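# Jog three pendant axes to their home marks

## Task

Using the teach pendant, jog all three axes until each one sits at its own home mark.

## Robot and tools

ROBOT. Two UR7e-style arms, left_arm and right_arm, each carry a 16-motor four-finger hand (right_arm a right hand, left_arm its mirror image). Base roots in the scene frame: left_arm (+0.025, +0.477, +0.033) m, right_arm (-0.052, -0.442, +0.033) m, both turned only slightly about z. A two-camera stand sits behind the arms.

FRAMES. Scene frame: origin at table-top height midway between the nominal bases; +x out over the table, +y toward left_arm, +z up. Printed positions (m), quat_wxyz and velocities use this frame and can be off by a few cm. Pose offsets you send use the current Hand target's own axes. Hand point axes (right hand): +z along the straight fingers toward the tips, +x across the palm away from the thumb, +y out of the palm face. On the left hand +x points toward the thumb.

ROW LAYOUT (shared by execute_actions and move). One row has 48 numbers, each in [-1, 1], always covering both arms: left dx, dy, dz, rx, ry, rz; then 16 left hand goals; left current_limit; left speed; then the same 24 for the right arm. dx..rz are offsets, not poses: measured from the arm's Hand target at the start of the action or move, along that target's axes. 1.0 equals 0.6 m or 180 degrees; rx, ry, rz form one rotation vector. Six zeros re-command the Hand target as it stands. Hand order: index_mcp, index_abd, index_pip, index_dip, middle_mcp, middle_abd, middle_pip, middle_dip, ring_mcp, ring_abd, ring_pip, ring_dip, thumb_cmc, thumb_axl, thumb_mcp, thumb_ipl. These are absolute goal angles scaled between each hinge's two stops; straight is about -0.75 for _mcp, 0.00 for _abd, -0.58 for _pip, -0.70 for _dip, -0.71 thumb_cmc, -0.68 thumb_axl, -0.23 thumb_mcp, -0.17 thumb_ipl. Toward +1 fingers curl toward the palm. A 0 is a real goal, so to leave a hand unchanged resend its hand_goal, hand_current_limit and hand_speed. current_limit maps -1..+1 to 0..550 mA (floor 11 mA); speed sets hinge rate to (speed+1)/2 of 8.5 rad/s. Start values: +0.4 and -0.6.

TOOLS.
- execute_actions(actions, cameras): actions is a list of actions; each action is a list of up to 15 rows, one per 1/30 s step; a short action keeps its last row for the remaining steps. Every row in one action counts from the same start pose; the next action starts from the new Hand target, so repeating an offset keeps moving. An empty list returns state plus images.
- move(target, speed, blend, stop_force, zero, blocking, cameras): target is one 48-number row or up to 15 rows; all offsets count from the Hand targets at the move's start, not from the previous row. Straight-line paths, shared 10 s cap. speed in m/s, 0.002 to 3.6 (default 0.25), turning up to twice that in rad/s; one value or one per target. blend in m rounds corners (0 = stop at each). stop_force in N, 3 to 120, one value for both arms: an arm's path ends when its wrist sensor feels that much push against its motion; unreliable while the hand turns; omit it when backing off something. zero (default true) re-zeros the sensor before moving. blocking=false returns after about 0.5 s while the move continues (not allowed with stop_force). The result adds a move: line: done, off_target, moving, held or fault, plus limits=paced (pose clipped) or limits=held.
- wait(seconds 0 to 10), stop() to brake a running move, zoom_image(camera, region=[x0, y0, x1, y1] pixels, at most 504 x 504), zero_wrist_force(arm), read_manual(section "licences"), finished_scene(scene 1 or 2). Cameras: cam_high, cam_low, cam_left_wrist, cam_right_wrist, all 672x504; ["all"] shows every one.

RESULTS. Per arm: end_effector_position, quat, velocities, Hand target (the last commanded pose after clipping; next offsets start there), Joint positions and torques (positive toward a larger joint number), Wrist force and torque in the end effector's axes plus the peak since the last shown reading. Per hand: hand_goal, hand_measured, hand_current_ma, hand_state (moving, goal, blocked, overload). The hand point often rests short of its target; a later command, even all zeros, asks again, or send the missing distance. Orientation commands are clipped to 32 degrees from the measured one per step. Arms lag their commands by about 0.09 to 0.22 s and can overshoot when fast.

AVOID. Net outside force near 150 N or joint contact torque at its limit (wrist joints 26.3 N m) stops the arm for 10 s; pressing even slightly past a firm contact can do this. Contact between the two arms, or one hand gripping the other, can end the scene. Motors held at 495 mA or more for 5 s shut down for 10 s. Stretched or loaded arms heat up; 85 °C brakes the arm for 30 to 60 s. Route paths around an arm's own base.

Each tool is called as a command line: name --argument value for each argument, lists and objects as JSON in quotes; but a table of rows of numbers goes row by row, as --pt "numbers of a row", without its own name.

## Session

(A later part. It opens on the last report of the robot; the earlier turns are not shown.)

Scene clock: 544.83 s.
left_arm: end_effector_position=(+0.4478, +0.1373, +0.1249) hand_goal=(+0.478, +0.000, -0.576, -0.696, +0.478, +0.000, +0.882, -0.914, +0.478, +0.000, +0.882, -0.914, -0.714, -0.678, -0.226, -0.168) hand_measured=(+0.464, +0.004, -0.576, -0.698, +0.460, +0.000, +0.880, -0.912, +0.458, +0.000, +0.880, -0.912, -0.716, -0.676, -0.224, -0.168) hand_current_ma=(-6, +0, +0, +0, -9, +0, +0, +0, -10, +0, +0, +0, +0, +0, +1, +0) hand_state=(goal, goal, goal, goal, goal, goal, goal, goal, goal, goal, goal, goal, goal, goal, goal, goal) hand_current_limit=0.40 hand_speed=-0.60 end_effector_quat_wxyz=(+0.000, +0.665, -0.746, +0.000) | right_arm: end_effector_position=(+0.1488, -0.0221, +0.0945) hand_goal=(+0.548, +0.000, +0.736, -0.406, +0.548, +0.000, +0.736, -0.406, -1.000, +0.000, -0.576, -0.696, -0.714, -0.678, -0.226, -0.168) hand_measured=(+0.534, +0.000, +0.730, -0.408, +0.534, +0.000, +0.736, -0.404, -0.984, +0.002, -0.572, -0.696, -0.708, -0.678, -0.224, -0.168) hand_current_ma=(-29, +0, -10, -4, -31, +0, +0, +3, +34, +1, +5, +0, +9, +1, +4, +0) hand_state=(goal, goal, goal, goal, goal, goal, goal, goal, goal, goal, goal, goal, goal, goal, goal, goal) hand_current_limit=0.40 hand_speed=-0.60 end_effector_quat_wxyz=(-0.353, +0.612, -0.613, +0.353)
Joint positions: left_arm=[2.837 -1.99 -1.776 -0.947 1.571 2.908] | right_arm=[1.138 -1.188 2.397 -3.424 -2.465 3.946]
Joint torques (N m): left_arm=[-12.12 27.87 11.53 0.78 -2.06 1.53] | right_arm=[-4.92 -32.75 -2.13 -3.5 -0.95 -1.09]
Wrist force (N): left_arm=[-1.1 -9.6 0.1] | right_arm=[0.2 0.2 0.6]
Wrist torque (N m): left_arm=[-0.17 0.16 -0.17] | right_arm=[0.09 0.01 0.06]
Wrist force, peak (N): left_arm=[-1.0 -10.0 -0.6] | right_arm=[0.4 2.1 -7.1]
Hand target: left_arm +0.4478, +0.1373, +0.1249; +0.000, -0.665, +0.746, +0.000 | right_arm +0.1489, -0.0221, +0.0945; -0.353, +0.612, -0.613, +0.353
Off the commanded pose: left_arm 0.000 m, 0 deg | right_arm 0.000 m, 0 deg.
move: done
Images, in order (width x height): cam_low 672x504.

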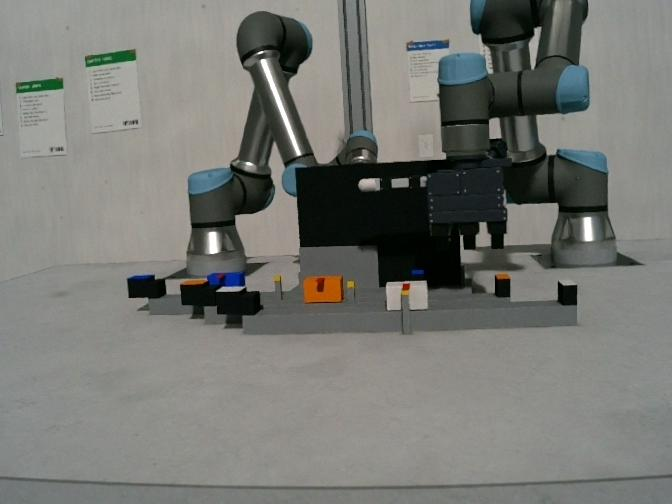

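execute_actions --actions '[[[0,0,0,0,0,0,0.479,0,-0.576,-0.696,0.479,0,0.883,-0.913,0.479,0,0.883,-0.913,-0.714,-0.678,-0.226,-0.168,0.4,-0.6,0.0004,-0.0015,0.0027,0,0,0,0.548,0,0.737,-0.406,0.548,0,0.737,-0.406,-1,0,-0.576,-0.696,-0.714,-0.678,-0.226,-0.168,0.4,-0.6],[0,0,0,0,0,0,0.479,0,-0.576,-0.696,0.479,0,0.883,-0.913,0.479,0,0.883,-0.913,-0.714,-0.678,-0.226,-0.168,0.4,-0.6,0.0007,-0.003,0.0054,0,0,0,0.548,0,0.737,-0.406,0.548,0,0.737,-0.406,-1,0,-0.576,-0.696,-0.714,-0.678,-0.226,-0.168,0.4,-0.6],[0,0,0,0,0,0,0.479,0,-0.576,-0.696,0.479,0,0.883,-0.913,0.479,0,0.883,-0.913,-0.714,-0.678,-0.226,-0.168,0.4,-0.6,0.0011,-0.0046,0.008,0,0,0,0.548,0,0.737,-0.406,0.548,0,0.737,-0.406,-1,0,-0.576,-0.696,-0.714,-0.678,-0.226,-0.168,0.4,-0.6],[0,0,0,0,0,0,0.479,0,-0.576,-0.696,0.479,0,0.883,-0.913,0.479,0,0.883,-0.913,-0.714,-0.678,-0.226,-0.168,0.4,-0.6,0.0011,-0.0046,0.008,0,0,0,0.548,0,0.737,-0.406,0.548,0,0.737,-0.406,-1,0,-0.576,-0.696,-0.714,-0.678,-0.226,-0.168,0.4,-0.6],[0,0,0,0,0,0,0.479,0,-0.576,-0.696,0.479,0,0.883,-0.913,0.479,0,0.883,-0.913,-0.714,-0.678,-0.226,-0.168,0.4,-0.6,0.0011,-0.0046,0.008,0,0,0,0.548,0,0.737,-0.406,0.548,0,0.737,-0.406,-1,0,-0.576,-0.696,-0.714,-0.678,-0.226,-0.168,0.4,-0.6],[0,0,0,0,0,0,0.479,0,-0.576,-0.696,0.479,0,0.883,-0.913,0.479,0,0.883,-0.913,-0.714,-0.678,-0.226,-0.168,0.4,-0.6,0.0011,-0.0046,0.008,0,0,0,0.548,0,0.737,-0.406,0.548,0,0.737,-0.406,-1,0,-0.576,-0.696,-0.714,-0.678,-0.226,-0.168,0.4,-0.6],[0,0,0,0,0,0,0.479,0,-0.576,-0.696,0.479,0,0.883,-0.913,0.479,0,0.883,-0.913,-0.714,-0.678,-0.226,-0.168,0.4,-0.6,0.0,0.0,0.0,0,0,0,0.548,0,0.737,-0.406,0.548,0,0.737,-0.406,-1,0,-0.576,-0.696,-0.714,-0.678,-0.226,-0.168,0.4,-0.6]]]' --cameras '["cam_low"]'

zoom_image --camera "cam_low" --region '[360, 250, 480, 350]'

Scene clock: 557.63 s.
left_arm: end_effector_position=(+0.4478, +0.1373, +0.1249) hand_goal=(+0.478, +0.000, -0.576, -0.696, +0.478, +0.000, +0.882, -0.914, +0.478, +0.000, +0.882, -0.914, -0.714, -0.678, -0.226, -0.168) hand_measured=(+0.464, +0.004, -0.576, -0.698, +0.460, +0.000, +0.880, -0.912, +0.458, +0.000, +0.880, -0.912, -0.716, -0.676, -0.224, -0.168) hand_current_ma=(-6, +0, +0, +0, -9, +0, +0, +0, -10, +0, +0, +0, +0, +0, +1, +0) hand_state=(goal, goal, goal, goal, goal, goal, goal, goal, goal, goal, goal, goal, goal, goal, goal, goal) hand_current_limit=0.40 hand_speed=-0.60 end_effector_quat_wxyz=(+0.000, +0.665, -0.746, +0.000) | right_arm: end_effector_position=(+0.1489, -0.0221, +0.0945) hand_goal=(+0.548, +0.000, +0.736, -0.406, +0.548, +0.000, +0.736, -0.406, -1.000, +0.000, -0.576, -0.696, -0.714, -0.678, -0.226, -0.168) hand_measured=(+0.534, +0.000, +0.730, -0.408, +0.534, +0.000, +0.736, -0.404, -0.984, +0.002, -0.572, -0.696, -0.708, -0.678, -0.224, -0.168) hand_current_ma=(-29, +0, -10, -4, -31, +0, +0, +3, +34, +2, +5, -1, +9, +1, +4, +0) hand_state=(goal, goal, goal, goal, goal, goal, goal, goal, goal, goal, goal, goal, goal, goal, goal, goal) hand_current_limit=0.40 hand_speed=-0.60 end_effector_quat_wxyz=(-0.353, +0.612, -0.613, +0.353)
Joint positions: left_arm=[2.837 -1.99 -1.776 -0.947 1.571 2.908] | right_arm=[1.138 -1.188 2.397 -3.424 -2.465 3.946]
Joint torques (N m): left_arm=[-11.24 28.31 11.13 1.13 -1.97 1.6] | right_arm=[1.4 -19.79 -17.43 -4.16 -0.09 -0.82]
Wrist force (N): left_arm=[-1.3 -9.4 0.5] | right_arm=[0.6 -0.2 0.6]
Wrist torque (N m): left_arm=[-0.15 0.17 -0.17] | right_arm=[0.04 -0.04 0.17]
Wrist force, peak (N): left_arm=[-1.3 -10.0 -0.9] | right_arm=[0.0 12.3 -34.3]
Hand target: left_arm +0.4478, +0.1373, +0.1249; +0.000, -0.665, +0.746, +0.000 | right_arm +0.1489, -0.0221, +0.0945; -0.353, +0.612, -0.613, +0.353
Off the commanded pose: left_arm 0.000 m, 0 deg | right_arm 0.000 m, 0 deg.
Images, in order (width x height): cam_low 672x504.

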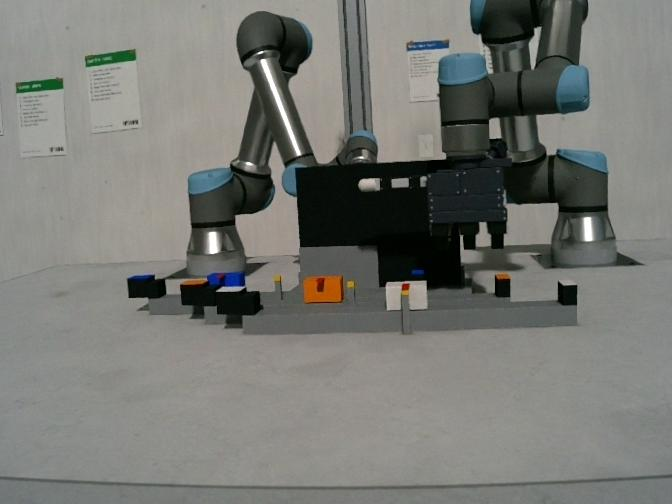

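Scaled by 4.200 from the camera's 672x504 image, which has a finer 960x720 frame.

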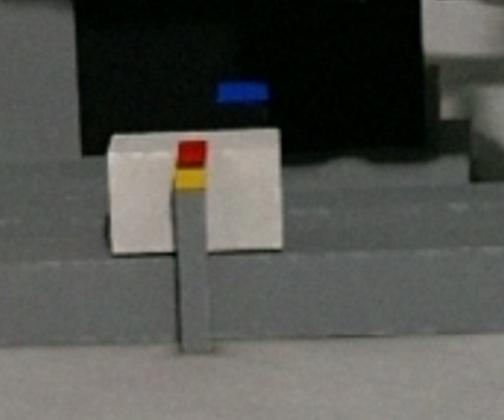

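execute_actions --actions '[[[0,0,0,0,0,0,0.479,0,-0.576,-0.696,0.479,0,0.883,-0.913,0.479,0,0.883,-0.913,-0.714,-0.678,-0.226,-0.168,0.4,-0.6,0.0004,-0.0015,0.0027,0,0,0,0.548,0,0.737,-0.406,0.548,0,0.737,-0.406,-1,0,-0.576,-0.696,-0.714,-0.678,-0.226,-0.168,0.4,-0.6],[0,0,0,0,0,0,0.479,0,-0.576,-0.696,0.479,0,0.883,-0.913,0.479,0,0.883,-0.913,-0.714,-0.678,-0.226,-0.168,0.4,-0.6,0.0007,-0.003,0.0054,0,0,0,0.548,0,0.737,-0.406,0.548,0,0.737,-0.406,-1,0,-0.576,-0.696,-0.714,-0.678,-0.226,-0.168,0.4,-0.6],[0,0,0,0,0,0,0.479,0,-0.576,-0.696,0.479,0,0.883,-0.913,0.479,0,0.883,-0.913,-0.714,-0.678,-0.226,-0.168,0.4,-0.6,0.001,-0.0043,0.0074,0,0,0,0.548,0,0.737,-0.406,0.548,0,0.737,-0.406,-1,0,-0.576,-0.696,-0.714,-0.678,-0.226,-0.168,0.4,-0.6],[0,0,0,0,0,0,0.479,0,-0.576,-0.696,0.479,0,0.883,-0.913,0.479,0,0.883,-0.913,-0.714,-0.678,-0.226,-0.168,0.4,-0.6,0.001,-0.0043,0.0074,0,0,0,0.548,0,0.737,-0.406,0.548,0,0.737,-0.406,-1,0,-0.576,-0.696,-0.714,-0.678,-0.226,-0.168,0.4,-0.6],[0,0,0,0,0,0,0.479,0,-0.576,-0.696,0.479,0,0.883,-0.913,0.479,0,0.883,-0.913,-0.714,-0.678,-0.226,-0.168,0.4,-0.6,0.001,-0.0043,0.0074,0,0,0,0.548,0,0.737,-0.406,0.548,0,0.737,-0.406,-1,0,-0.576,-0.696,-0.714,-0.678,-0.226,-0.168,0.4,-0.6],[0,0,0,0,0,0,0.479,0,-0.576,-0.696,0.479,0,0.883,-0.913,0.479,0,0.883,-0.913,-0.714,-0.678,-0.226,-0.168,0.4,-0.6,0.0,0.0,0.0,0,0,0,0.548,0,0.737,-0.406,0.548,0,0.737,-0.406,-1,0,-0.576,-0.696,-0.714,-0.678,-0.226,-0.168,0.4,-0.6]]]' --cameras '["cam_low","cam_high"]'

zoom_image --camera "cam_low" --region '[360, 250, 480, 350]'

zoom_image --camera "cam_high" --region '[260, 260, 380, 360]'

Scene clock: 566.27 s.
left_arm: end_effector_position=(+0.4478, +0.1373, +0.1249) hand_goal=(+0.478, +0.000, -0.576, -0.696, +0.478, +0.000, +0.882, -0.914, +0.478, +0.000, +0.882, -0.914, -0.714, -0.678, -0.226, -0.168) hand_measured=(+0.464, +0.004, -0.576, -0.698, +0.460, +0.000, +0.880, -0.912, +0.458, +0.000, +0.880, -0.912, -0.716, -0.676, -0.224, -0.168) hand_current_ma=(-6, +0, +0, +0, -9, +0, +0, +0, -10, +0, +0, +0, +0, +0, +1, +0) hand_state=(goal, goal, goal, goal, goal, goal, goal, goal, goal, goal, goal, goal, goal, goal, goal, goal) hand_current_limit=0.40 hand_speed=-0.60 end_effector_quat_wxyz=(+0.000, +0.665, -0.746, +0.000) | right_arm: end_effector_position=(+0.1489, -0.0221, +0.0945) hand_goal=(+0.548, +0.000, +0.736, -0.406, +0.548, +0.000, +0.736, -0.406, -1.000, +0.000, -0.576, -0.696, -0.714, -0.678, -0.226, -0.168) hand_measured=(+0.534, +0.000, +0.730, -0.408, +0.534, +0.000, +0.736, -0.404, -0.984, +0.004, -0.572, -0.696, -0.708, -0.678, -0.224, -0.168) hand_current_ma=(-28, +0, -10, -4, -31, +0, +0, +3, +34, +3, +5, -1, +9, +1, +4, +0) hand_state=(goal, goal, goal, goal, goal, goal, goal, goal, goal, goal, goal, goal, goal, goal, goal, goal) hand_current_limit=0.40 hand_speed=-0.60 end_effector_quat_wxyz=(-0.353, +0.612, -0.613, +0.353)
Joint positions: left_arm=[2.837 -1.99 -1.776 -0.947 1.571 2.908] | right_arm=[1.138 -1.188 2.397 -3.424 -2.465 3.946]
Joint torques (N m): left_arm=[-11.11 28.12 11.7 1.44 -1.7 1.61] | right_arm=[-1.92 -20.85 -14.25 -4.49 -0.09 -0.97]
Wrist force (N): left_arm=[-1.1 -10.1 -0.6] | right_arm=[0.8 -0.2 0.7]
Wrist torque (N m): left_arm=[-0.22 0.18 -0.17] | right_arm=[0.04 -0.07 0.18]
Wrist force, peak (N): left_arm=[-1.1 -10.1 -0.6] | right_arm=[0.8 1.6 -8.1]
Hand target: left_arm +0.4478, +0.1373, +0.1249; +0.000, -0.665, +0.746, +0.000 | right_arm +0.1489, -0.0221, +0.0945; -0.353, +0.612, -0.613, +0.353
Off the commanded pose: left_arm 0.000 m, 0 deg | right_arm 0.000 m, 0 deg.
Images, in order (width x height): cam_high 672x504, cam_low 672x504.

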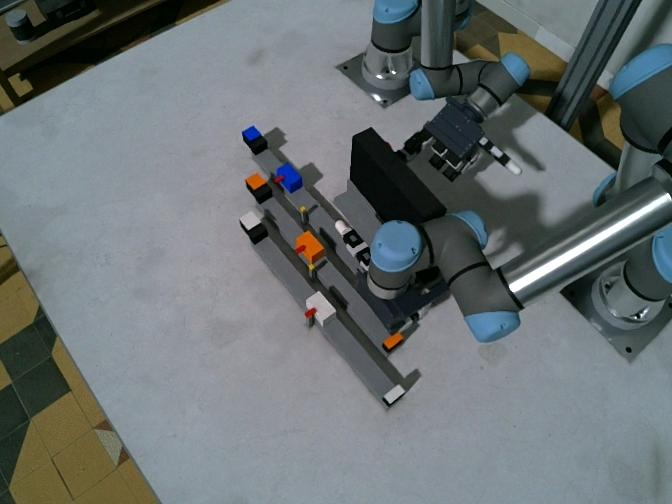

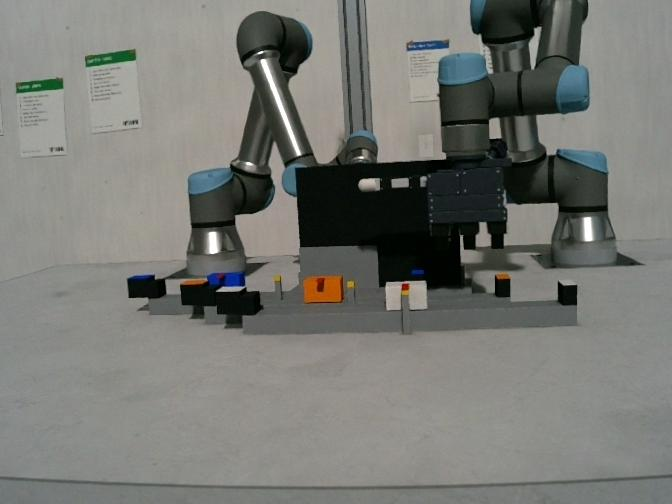

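Scaled by 4.200 from the camera's 672x504 image, which has a finer 960x720 frame.

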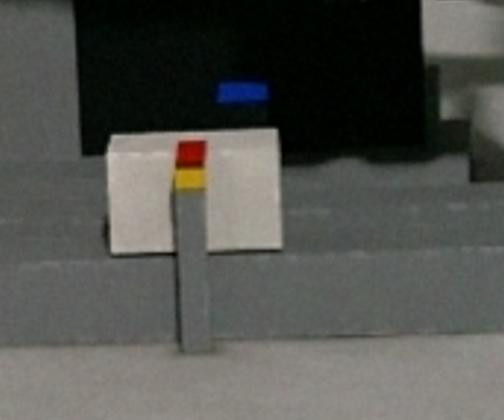

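Scaled by 4.200 from the camera's 672x504 image, which has a finer 960x720 frame.

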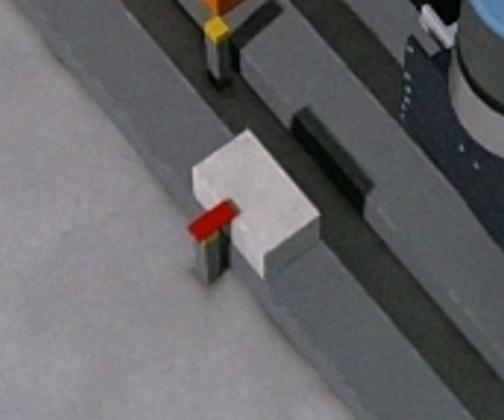

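move --target '[0,0,0,0,0,0,0.479,0,-0.576,-0.696,0.479,0,0.883,-0.913,0.479,0,0.883,-0.913,-0.714,-0.678,-0.226,-0.168,0.4,-0.6,-0.0682,0.067,0.0338,0,0,0,0.548,0,0.737,-0.406,0.548,0,0.737,-0.406,-1,0,-0.576,-0.696,-0.714,-0.678,-0.226,-0.168,0.4,-0.6]' --speed 0.1 --cameras '["cam_right_wrist"]'

zoom_image --camera "cam_right_wrist" --region '[50, 0, 290, 200]'

Scene clock: 573.93 s.
left_arm: end_effector_position=(+0.4478, +0.1373, +0.1249) hand_goal=(+0.478, +0.000, -0.576, -0.696, +0.478, +0.000, +0.882, -0.914, +0.478, +0.000, +0.882, -0.914, -0.714, -0.678, -0.226, -0.168) hand_measured=(+0.464, +0.004, -0.576, -0.698, +0.460, +0.000, +0.880, -0.912, +0.458, +0.000, +0.880, -0.912, -0.716, -0.676, -0.224, -0.168) hand_current_ma=(-6, +0, +0, +0, -9, +0, +0, +0, -10, +0, +0, +0, +0, +0, +1, +0) hand_state=(goal, goal, goal, goal, goal, goal, goal, goal, goal, goal, goal, goal, goal, goal, goal, goal) hand_current_limit=0.40 hand_speed=-0.60 end_effector_quat_wxyz=(+0.000, +0.665, -0.746, +0.000) | right_arm: end_effector_position=(+0.1464, +0.0189, +0.0496) hand_goal=(+0.548, +0.000, +0.736, -0.406, +0.548, +0.000, +0.736, -0.406, -1.000, +0.000, -0.576, -0.696, -0.714, -0.678, -0.226, -0.168) hand_measured=(+0.534, +0.000, +0.730, -0.408, +0.534, +0.000, +0.736, -0.404, -0.984, +0.004, -0.572, -0.696, -0.708, -0.678, -0.224, -0.168) hand_current_ma=(-28, +0, -10, -4, -31, +0, +0, +3, +34, +3, +5, -1, +9, +1, +4, +0) hand_state=(goal, goal, goal, goal, goal, goal, goal, goal, goal, goal, goal, goal, goal, goal, goal, goal) hand_current_limit=0.40 hand_speed=-0.60 end_effector_quat_wxyz=(-0.353, +0.612, -0.613, +0.353)
Joint positions: left_arm=[2.837 -1.99 -1.776 -0.947 1.571 2.908] | right_arm=[1.186 -1.018 2.294 -3.44 -2.493 4.01]
Joint torques (N m): left_arm=[-11.13 28.85 11.66 1.68 -1.89 1.42] | right_arm=[-9.91 -30.93 -0.92 -0.49 0.39 -2.03]
Wrist force (N): left_arm=[-1.5 -9.3 0.7] | right_arm=[0.3 0.0 0.4]
Wrist torque (N m): left_arm=[-0.13 0.17 -0.18] | right_arm=[0.09 -0.01 0.15]
Wrist force, peak (N): left_arm=[-1.4 -10.0 -0.3] | right_arm=[1.4 -1.0 0.1]
Hand target: left_arm +0.4478, +0.1373, +0.1249; +0.000, -0.665, +0.746, +0.000 | right_arm +0.1464, +0.0189, +0.0495; -0.353, +0.612, -0.613, +0.353
Off the commanded pose: left_arm 0.000 m, 0 deg | right_arm 0.000 m, 0 deg.
move: done
camera_calibration:
cam_right_wrist: T_world_to_cam=[[-0.317835, 0.768246, -0.555679, 0.095179], [-0.406035, 0.419325, 0.811974, -0.041226], [0.856806, 0.483699, 0.178658, -0.0212468], [0, 0, 0, 1]] pos_world=[0.0317164, -0.0455567, 0.0901593]
Images, in order (width x height): cam_right_wrist 672x504.

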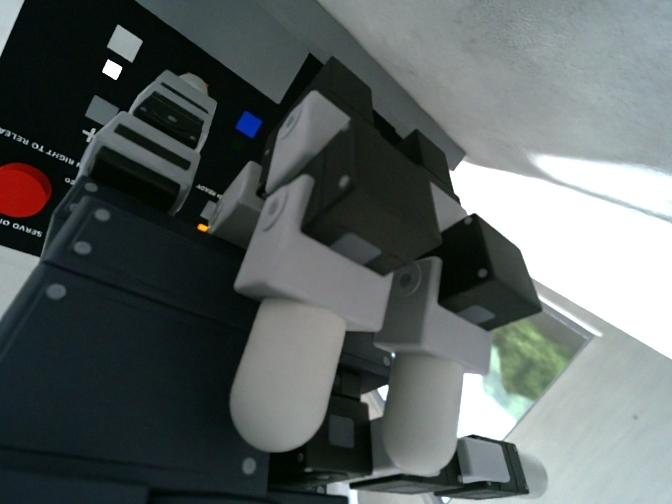

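Scaled by 2.100 from the camera's 672x504 image, which has a finer 960x720 frame.

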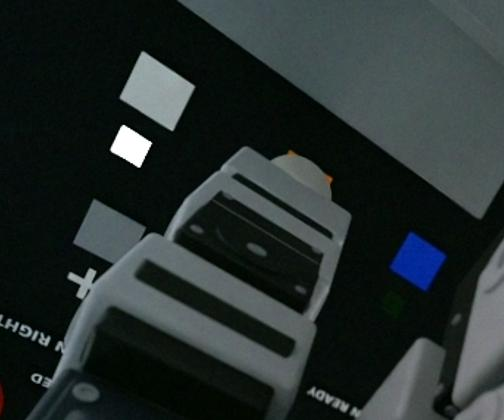

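move --target '[0,0,0,0,0,0,0.479,0,-0.576,-0.696,0.479,0,0.883,-0.913,0.479,0,0.883,-0.913,-0.714,-0.678,-0.226,-0.168,0.4,-0.6,0.0031,-0.0133,0.0229,0,0,0,0.548,0,0.737,-0.406,0.548,0,0.737,-0.406,-1,0,-0.576,-0.696,-0.714,-0.678,-0.226,-0.168,0.4,-0.6]' --speed 0.02 --stop_force 7

move --target '[0,0,0,0,0,0,0.479,0,-0.576,-0.696,0.479,0,0.883,-0.913,0.479,0,0.883,-0.913,-0.714,-0.678,-0.226,-0.168,0.4,-0.6,-0.0024,0.0099,-0.0172,0,0,0,0.548,0,0.737,-0.406,0.548,0,0.737,-0.406,-1,0,-0.576,-0.696,-0.714,-0.678,-0.226,-0.168,0.4,-0.6]' --speed 0.06 --cameras '["cam_right_wrist"]'

Scene clock: 579.73 s.
left_arm: end_effector_position=(+0.4478, +0.1373, +0.1249) hand_goal=(+0.478, +0.000, -0.576, -0.696, +0.478, +0.000, +0.882, -0.914, +0.478, +0.000, +0.882, -0.914, -0.714, -0.678, -0.226, -0.168) hand_measured=(+0.464, +0.004, -0.576, -0.698, +0.460, +0.000, +0.880, -0.912, +0.458, +0.000, +0.880, -0.912, -0.716, -0.676, -0.224, -0.168) hand_current_ma=(-6, +0, +0, +0, -9, +0, +0, +0, -10, +0, +0, +0, +0, +0, +1, +0) hand_state=(goal, goal, goal, goal, goal, goal, goal, goal, goal, goal, goal, goal, goal, goal, goal, goal) hand_current_limit=0.40 hand_speed=-0.60 end_effector_quat_wxyz=(+0.000, +0.665, -0.746, +0.000) | right_arm: end_effector_position=(+0.1584, +0.0174, +0.0495) hand_goal=(+0.548, +0.000, +0.736, -0.406, +0.548, +0.000, +0.736, -0.406, -1.000, +0.000, -0.576, -0.696, -0.714, -0.678, -0.226, -0.168) hand_measured=(+0.534, +0.000, +0.730, -0.408, +0.534, +0.000, +0.736, -0.404, -0.984, +0.002, -0.572, -0.696, -0.708, -0.678, -0.224, -0.168) hand_current_ma=(-28, +0, -10, -4, -31, +0, +0, +3, +34, +3, +5, -1, +9, +1, +4, +0) hand_state=(goal, goal, goal, goal, goal, goal, goal, goal, goal, goal, goal, goal, goal, goal, goal, goal) hand_current_limit=0.40 hand_speed=-0.60 end_effector_quat_wxyz=(-0.353, +0.612, -0.613, +0.353)
Joint positions: left_arm=[2.837 -1.99 -1.776 -0.947 1.571 2.908] | right_arm=[1.159 -1.01 2.289 -3.473 -2.477 3.973]
Joint torques (N m): left_arm=[-10.81 29.45 12.01 2.03 -1.73 1.55] | right_arm=[-1.7 -44.85 1.09 -4.52 -0.42 -2.47]
Wrist force (N): left_arm=[-0.9 -10.0 -0.7] | right_arm=[0.5 1.9 -8.6]
Wrist torque (N m): left_arm=[-0.19 0.16 -0.16] | right_arm=[0.77 0.58 0.25]
Wrist force, peak (N): left_arm=[-1.3 -10.2 -0.6] | right_arm=[0.2 9.5 -30.1]
Hand target: left_arm +0.4478, +0.1373, +0.1249; +0.000, -0.665, +0.746, +0.000 | right_arm +0.1584, +0.0175, +0.0495; -0.353, +0.612, -0.613, +0.353 (not the last commanded pose)
Off the commanded pose: left_arm 0.000 m, 0 deg | right_arm 0.004 m, 0 deg.
move: contact (right_arm)

Scene clock: 580.47 s.
left_arm: end_effector_position=(+0.4478, +0.1373, +0.1249) hand_goal=(+0.478, +0.000, -0.576, -0.696, +0.478, +0.000, +0.882, -0.914, +0.478, +0.000, +0.882, -0.914, -0.714, -0.678, -0.226, -0.168) hand_measured=(+0.464, +0.004, -0.576, -0.698, +0.460, +0.000, +0.880, -0.912, +0.458, +0.000, +0.880, -0.912, -0.716, -0.676, -0.224, -0.168) hand_current_ma=(-6, +0, +0, +0, -9, +0, +0, +0, -10, +0, +0, +0, +0, +0, +1, +0) hand_state=(goal, goal, goal, goal, goal, goal, goal, goal, goal, goal, goal, goal, goal, goal, goal, goal) hand_current_limit=0.40 hand_speed=-0.60 end_effector_quat_wxyz=(+0.000, +0.665, -0.746, +0.000) | right_arm: end_effector_position=(+0.1464, +0.0189, +0.0496) hand_goal=(+0.548, +0.000, +0.736, -0.406, +0.548, +0.000, +0.736, -0.406, -1.000, +0.000, -0.576, -0.696, -0.714, -0.678, -0.226, -0.168) hand_measured=(+0.534, +0.000, +0.730, -0.408, +0.534, +0.000, +0.736, -0.404, -0.984, +0.002, -0.572, -0.696, -0.708, -0.678, -0.224, -0.168) hand_current_ma=(-28, +0, -10, -4, -31, +0, +0, +3, +34, +3, +5, -1, +9, +1, +4, +0) hand_state=(goal, goal, goal, goal, goal, goal, goal, goal, goal, goal, goal, goal, goal, goal, goal, goal) hand_current_limit=0.40 hand_speed=-0.60 end_effector_quat_wxyz=(-0.353, +0.612, -0.613, +0.353) end_effector_velocity=(+0.001, +0.000, +0.000) end_effector_angular_velocity=(-0.001, -0.001, +0.002)
Joint positions: left_arm=[2.837 -1.99 -1.776 -0.947 1.571 2.908] | right_arm=[1.186 -1.018 2.294 -3.44 -2.493 4.01]
Joint velocities: left_arm=[within noise] | right_arm=[-0.002 0 0.001 -0.006 0.002 -0.007]
Joint torques (N m): left_arm=[-10.09 29.66 11.88 2.01 -1.82 1.65] | right_arm=[-9.95 -31.44 -5.2 -4.59 0.13 -2.33]
Wrist force (N): left_arm=[-1.2 -9.4 -0.3] | right_arm=[0.4 -0.6 0.5]
Wrist torque (N m): left_arm=[-0.13 0.16 -0.17] | right_arm=[0.02 -0.03 0.10]
Wrist force, peak (N): left_arm=[-1.5 -10.2 -0.3] | right_arm=[0.1 3.5 -8.2]
Hand target: left_arm +0.4478, +0.1373, +0.1249; +0.000, -0.665, +0.746, +0.000 | right_arm +0.1465, +0.0189, +0.0496; -0.353, +0.612, -0.613, +0.353
Off the commanded pose: left_arm 0.000 m, 0 deg | right_arm 0.000 m, 0 deg.
move: done
camera_calibration:
cam_right_wrist: T_world_to_cam=[[-0.317734, 0.768138, -0.555886, 0.0952448], [-0.405907, 0.419639, 0.811876, -0.0412884], [0.856904, 0.483598, 0.178459, -0.0212547], [0, 0, 0, 1]] pos_world=[0.0317165, -0.0455562, 0.0902594]
Images, in order (width x height): cam_right_wrist 672x504.

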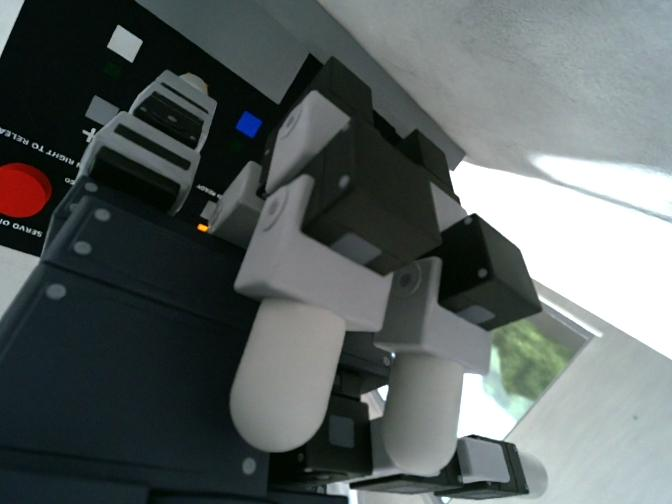

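move --target '[0,0,0,0,0,0,0.479,0,-0.576,-0.696,0.479,0,0.883,-0.913,0.479,0,0.883,-0.913,-0.714,-0.678,-0.226,-0.168,0.4,-0.6,-0.0068,-0.0707,-0.0263,0,0,0,0.548,0,0.737,-0.406,0.548,0,0.737,-0.406,-1,0,-0.576,-0.696,-0.714,-0.678,-0.226,-0.168,0.4,-0.6]' --speed 0.1 --cameras '["cam_right_wrist"]'

move --target '[0,0,0,0,0,0,0.479,0,-0.576,-0.696,0.479,0,0.883,-0.913,0.479,0,0.883,-0.913,-0.714,-0.678,-0.226,-0.168,0.4,-0.6,0.0018,-0.0075,0.0129,0,0,0,0.548,0,0.737,-0.406,0.548,0,0.737,-0.406,-1,0,-0.576,-0.696,-0.714,-0.678,-0.226,-0.168,0.4,-0.6]' --speed 0.015 --stop_force 7

wait --seconds 1

move --target '[0,0,0,0,0,0,0.479,0,-0.576,-0.696,0.479,0,0.883,-0.913,0.479,0,0.883,-0.913,-0.714,-0.678,-0.226,-0.168,0.4,-0.6,-0.001,0.0042,-0.0072,0,0,0,0.548,0,0.737,-0.406,0.548,0,0.737,-0.406,-1,0,-0.576,-0.696,-0.714,-0.678,-0.226,-0.168,0.4,-0.6]' --speed 0.05 --cameras '["cam_low", "cam_right_wrist"]'

zoom_image --camera "cam_low" --region '[280, 240, 400, 340]'

Scene clock: 587.90 s.
left_arm: end_effector_position=(+0.4478, +0.1373, +0.1249) hand_goal=(+0.478, +0.000, -0.576, -0.696, +0.478, +0.000, +0.882, -0.914, +0.478, +0.000, +0.882, -0.914, -0.714, -0.678, -0.226, -0.168) hand_measured=(+0.464, +0.004, -0.576, -0.698, +0.460, +0.000, +0.880, -0.912, +0.458, +0.000, +0.880, -0.912, -0.716, -0.676, -0.224, -0.168) hand_current_ma=(-6, +0, +0, +0, -9, +0, +0, +0, -10, +0, +0, +0, +0, +0, +1, +0) hand_state=(goal, goal, goal, goal, goal, goal, goal, goal, goal, goal, goal, goal, goal, goal, goal, goal) hand_current_limit=0.40 hand_speed=-0.60 end_effector_quat_wxyz=(+0.000, +0.665, -0.746, +0.000) | right_arm: end_effector_position=(+0.1541, +0.0230, +0.0942) hand_goal=(+0.548, +0.000, +0.736, -0.406, +0.548, +0.000, +0.736, -0.406, -1.000, +0.000, -0.576, -0.696, -0.714, -0.678, -0.226, -0.168) hand_measured=(+0.534, +0.000, +0.730, -0.408, +0.534, +0.000, +0.736, -0.404, -0.984, +0.002, -0.572, -0.696, -0.708, -0.678, -0.224, -0.168) hand_current_ma=(-28, +0, -10, -4, -31, +0, +0, +3, +34, +3, +5, -1, +9, +1, +4, +0) hand_state=(goal, goal, goal, goal, goal, goal, goal, goal, goal, goal, goal, goal, goal, goal, goal, goal) hand_current_limit=0.40 hand_speed=-0.60 end_effector_quat_wxyz=(-0.353, +0.612, -0.613, +0.353)
Joint positions: left_arm=[2.837 -1.99 -1.776 -0.947 1.571 2.908] | right_arm=[1.173 -1.138 2.275 -3.315 -2.485 3.992]
Joint torques (N m): left_arm=[-10.5 30.01 11.42 2.48 -1.7 1.65] | right_arm=[7.2 -37.75 0.57 -3.15 -2.55 2.16]
Wrist force (N): left_arm=[-1.2 -9.5 -0.3] | right_arm=[0.7 -0.1 0.4]
Wrist torque (N m): left_arm=[-0.14 0.16 -0.18] | right_arm=[0.06 -0.06 0.12]
Wrist force, peak (N): left_arm=[-1.1 -10.1 -0.6] | right_arm=[0.4 -1.8 0.1]
Hand target: left_arm +0.4478, +0.1373, +0.1249; +0.000, -0.665, +0.746, +0.000 | right_arm +0.1541, +0.0230, +0.0942; -0.353, +0.612, -0.613, +0.353
Off the commanded pose: left_arm 0.000 m, 0 deg | right_arm 0.000 m, 0 deg.
move: done
camera_calibration:
cam_right_wrist: T_world_to_cam=[[-0.317719, 0.768303, -0.555666, 0.119266], [-0.405863, 0.419434, 0.812004, -0.0761214], [0.856931, 0.483513, 0.178564, -0.0379473], [0, 0, 0, 1]] pos_world=[0.0395165, -0.0413569, 0.134859]
Images, in order (width x height): cam_right_wrist 672x504.

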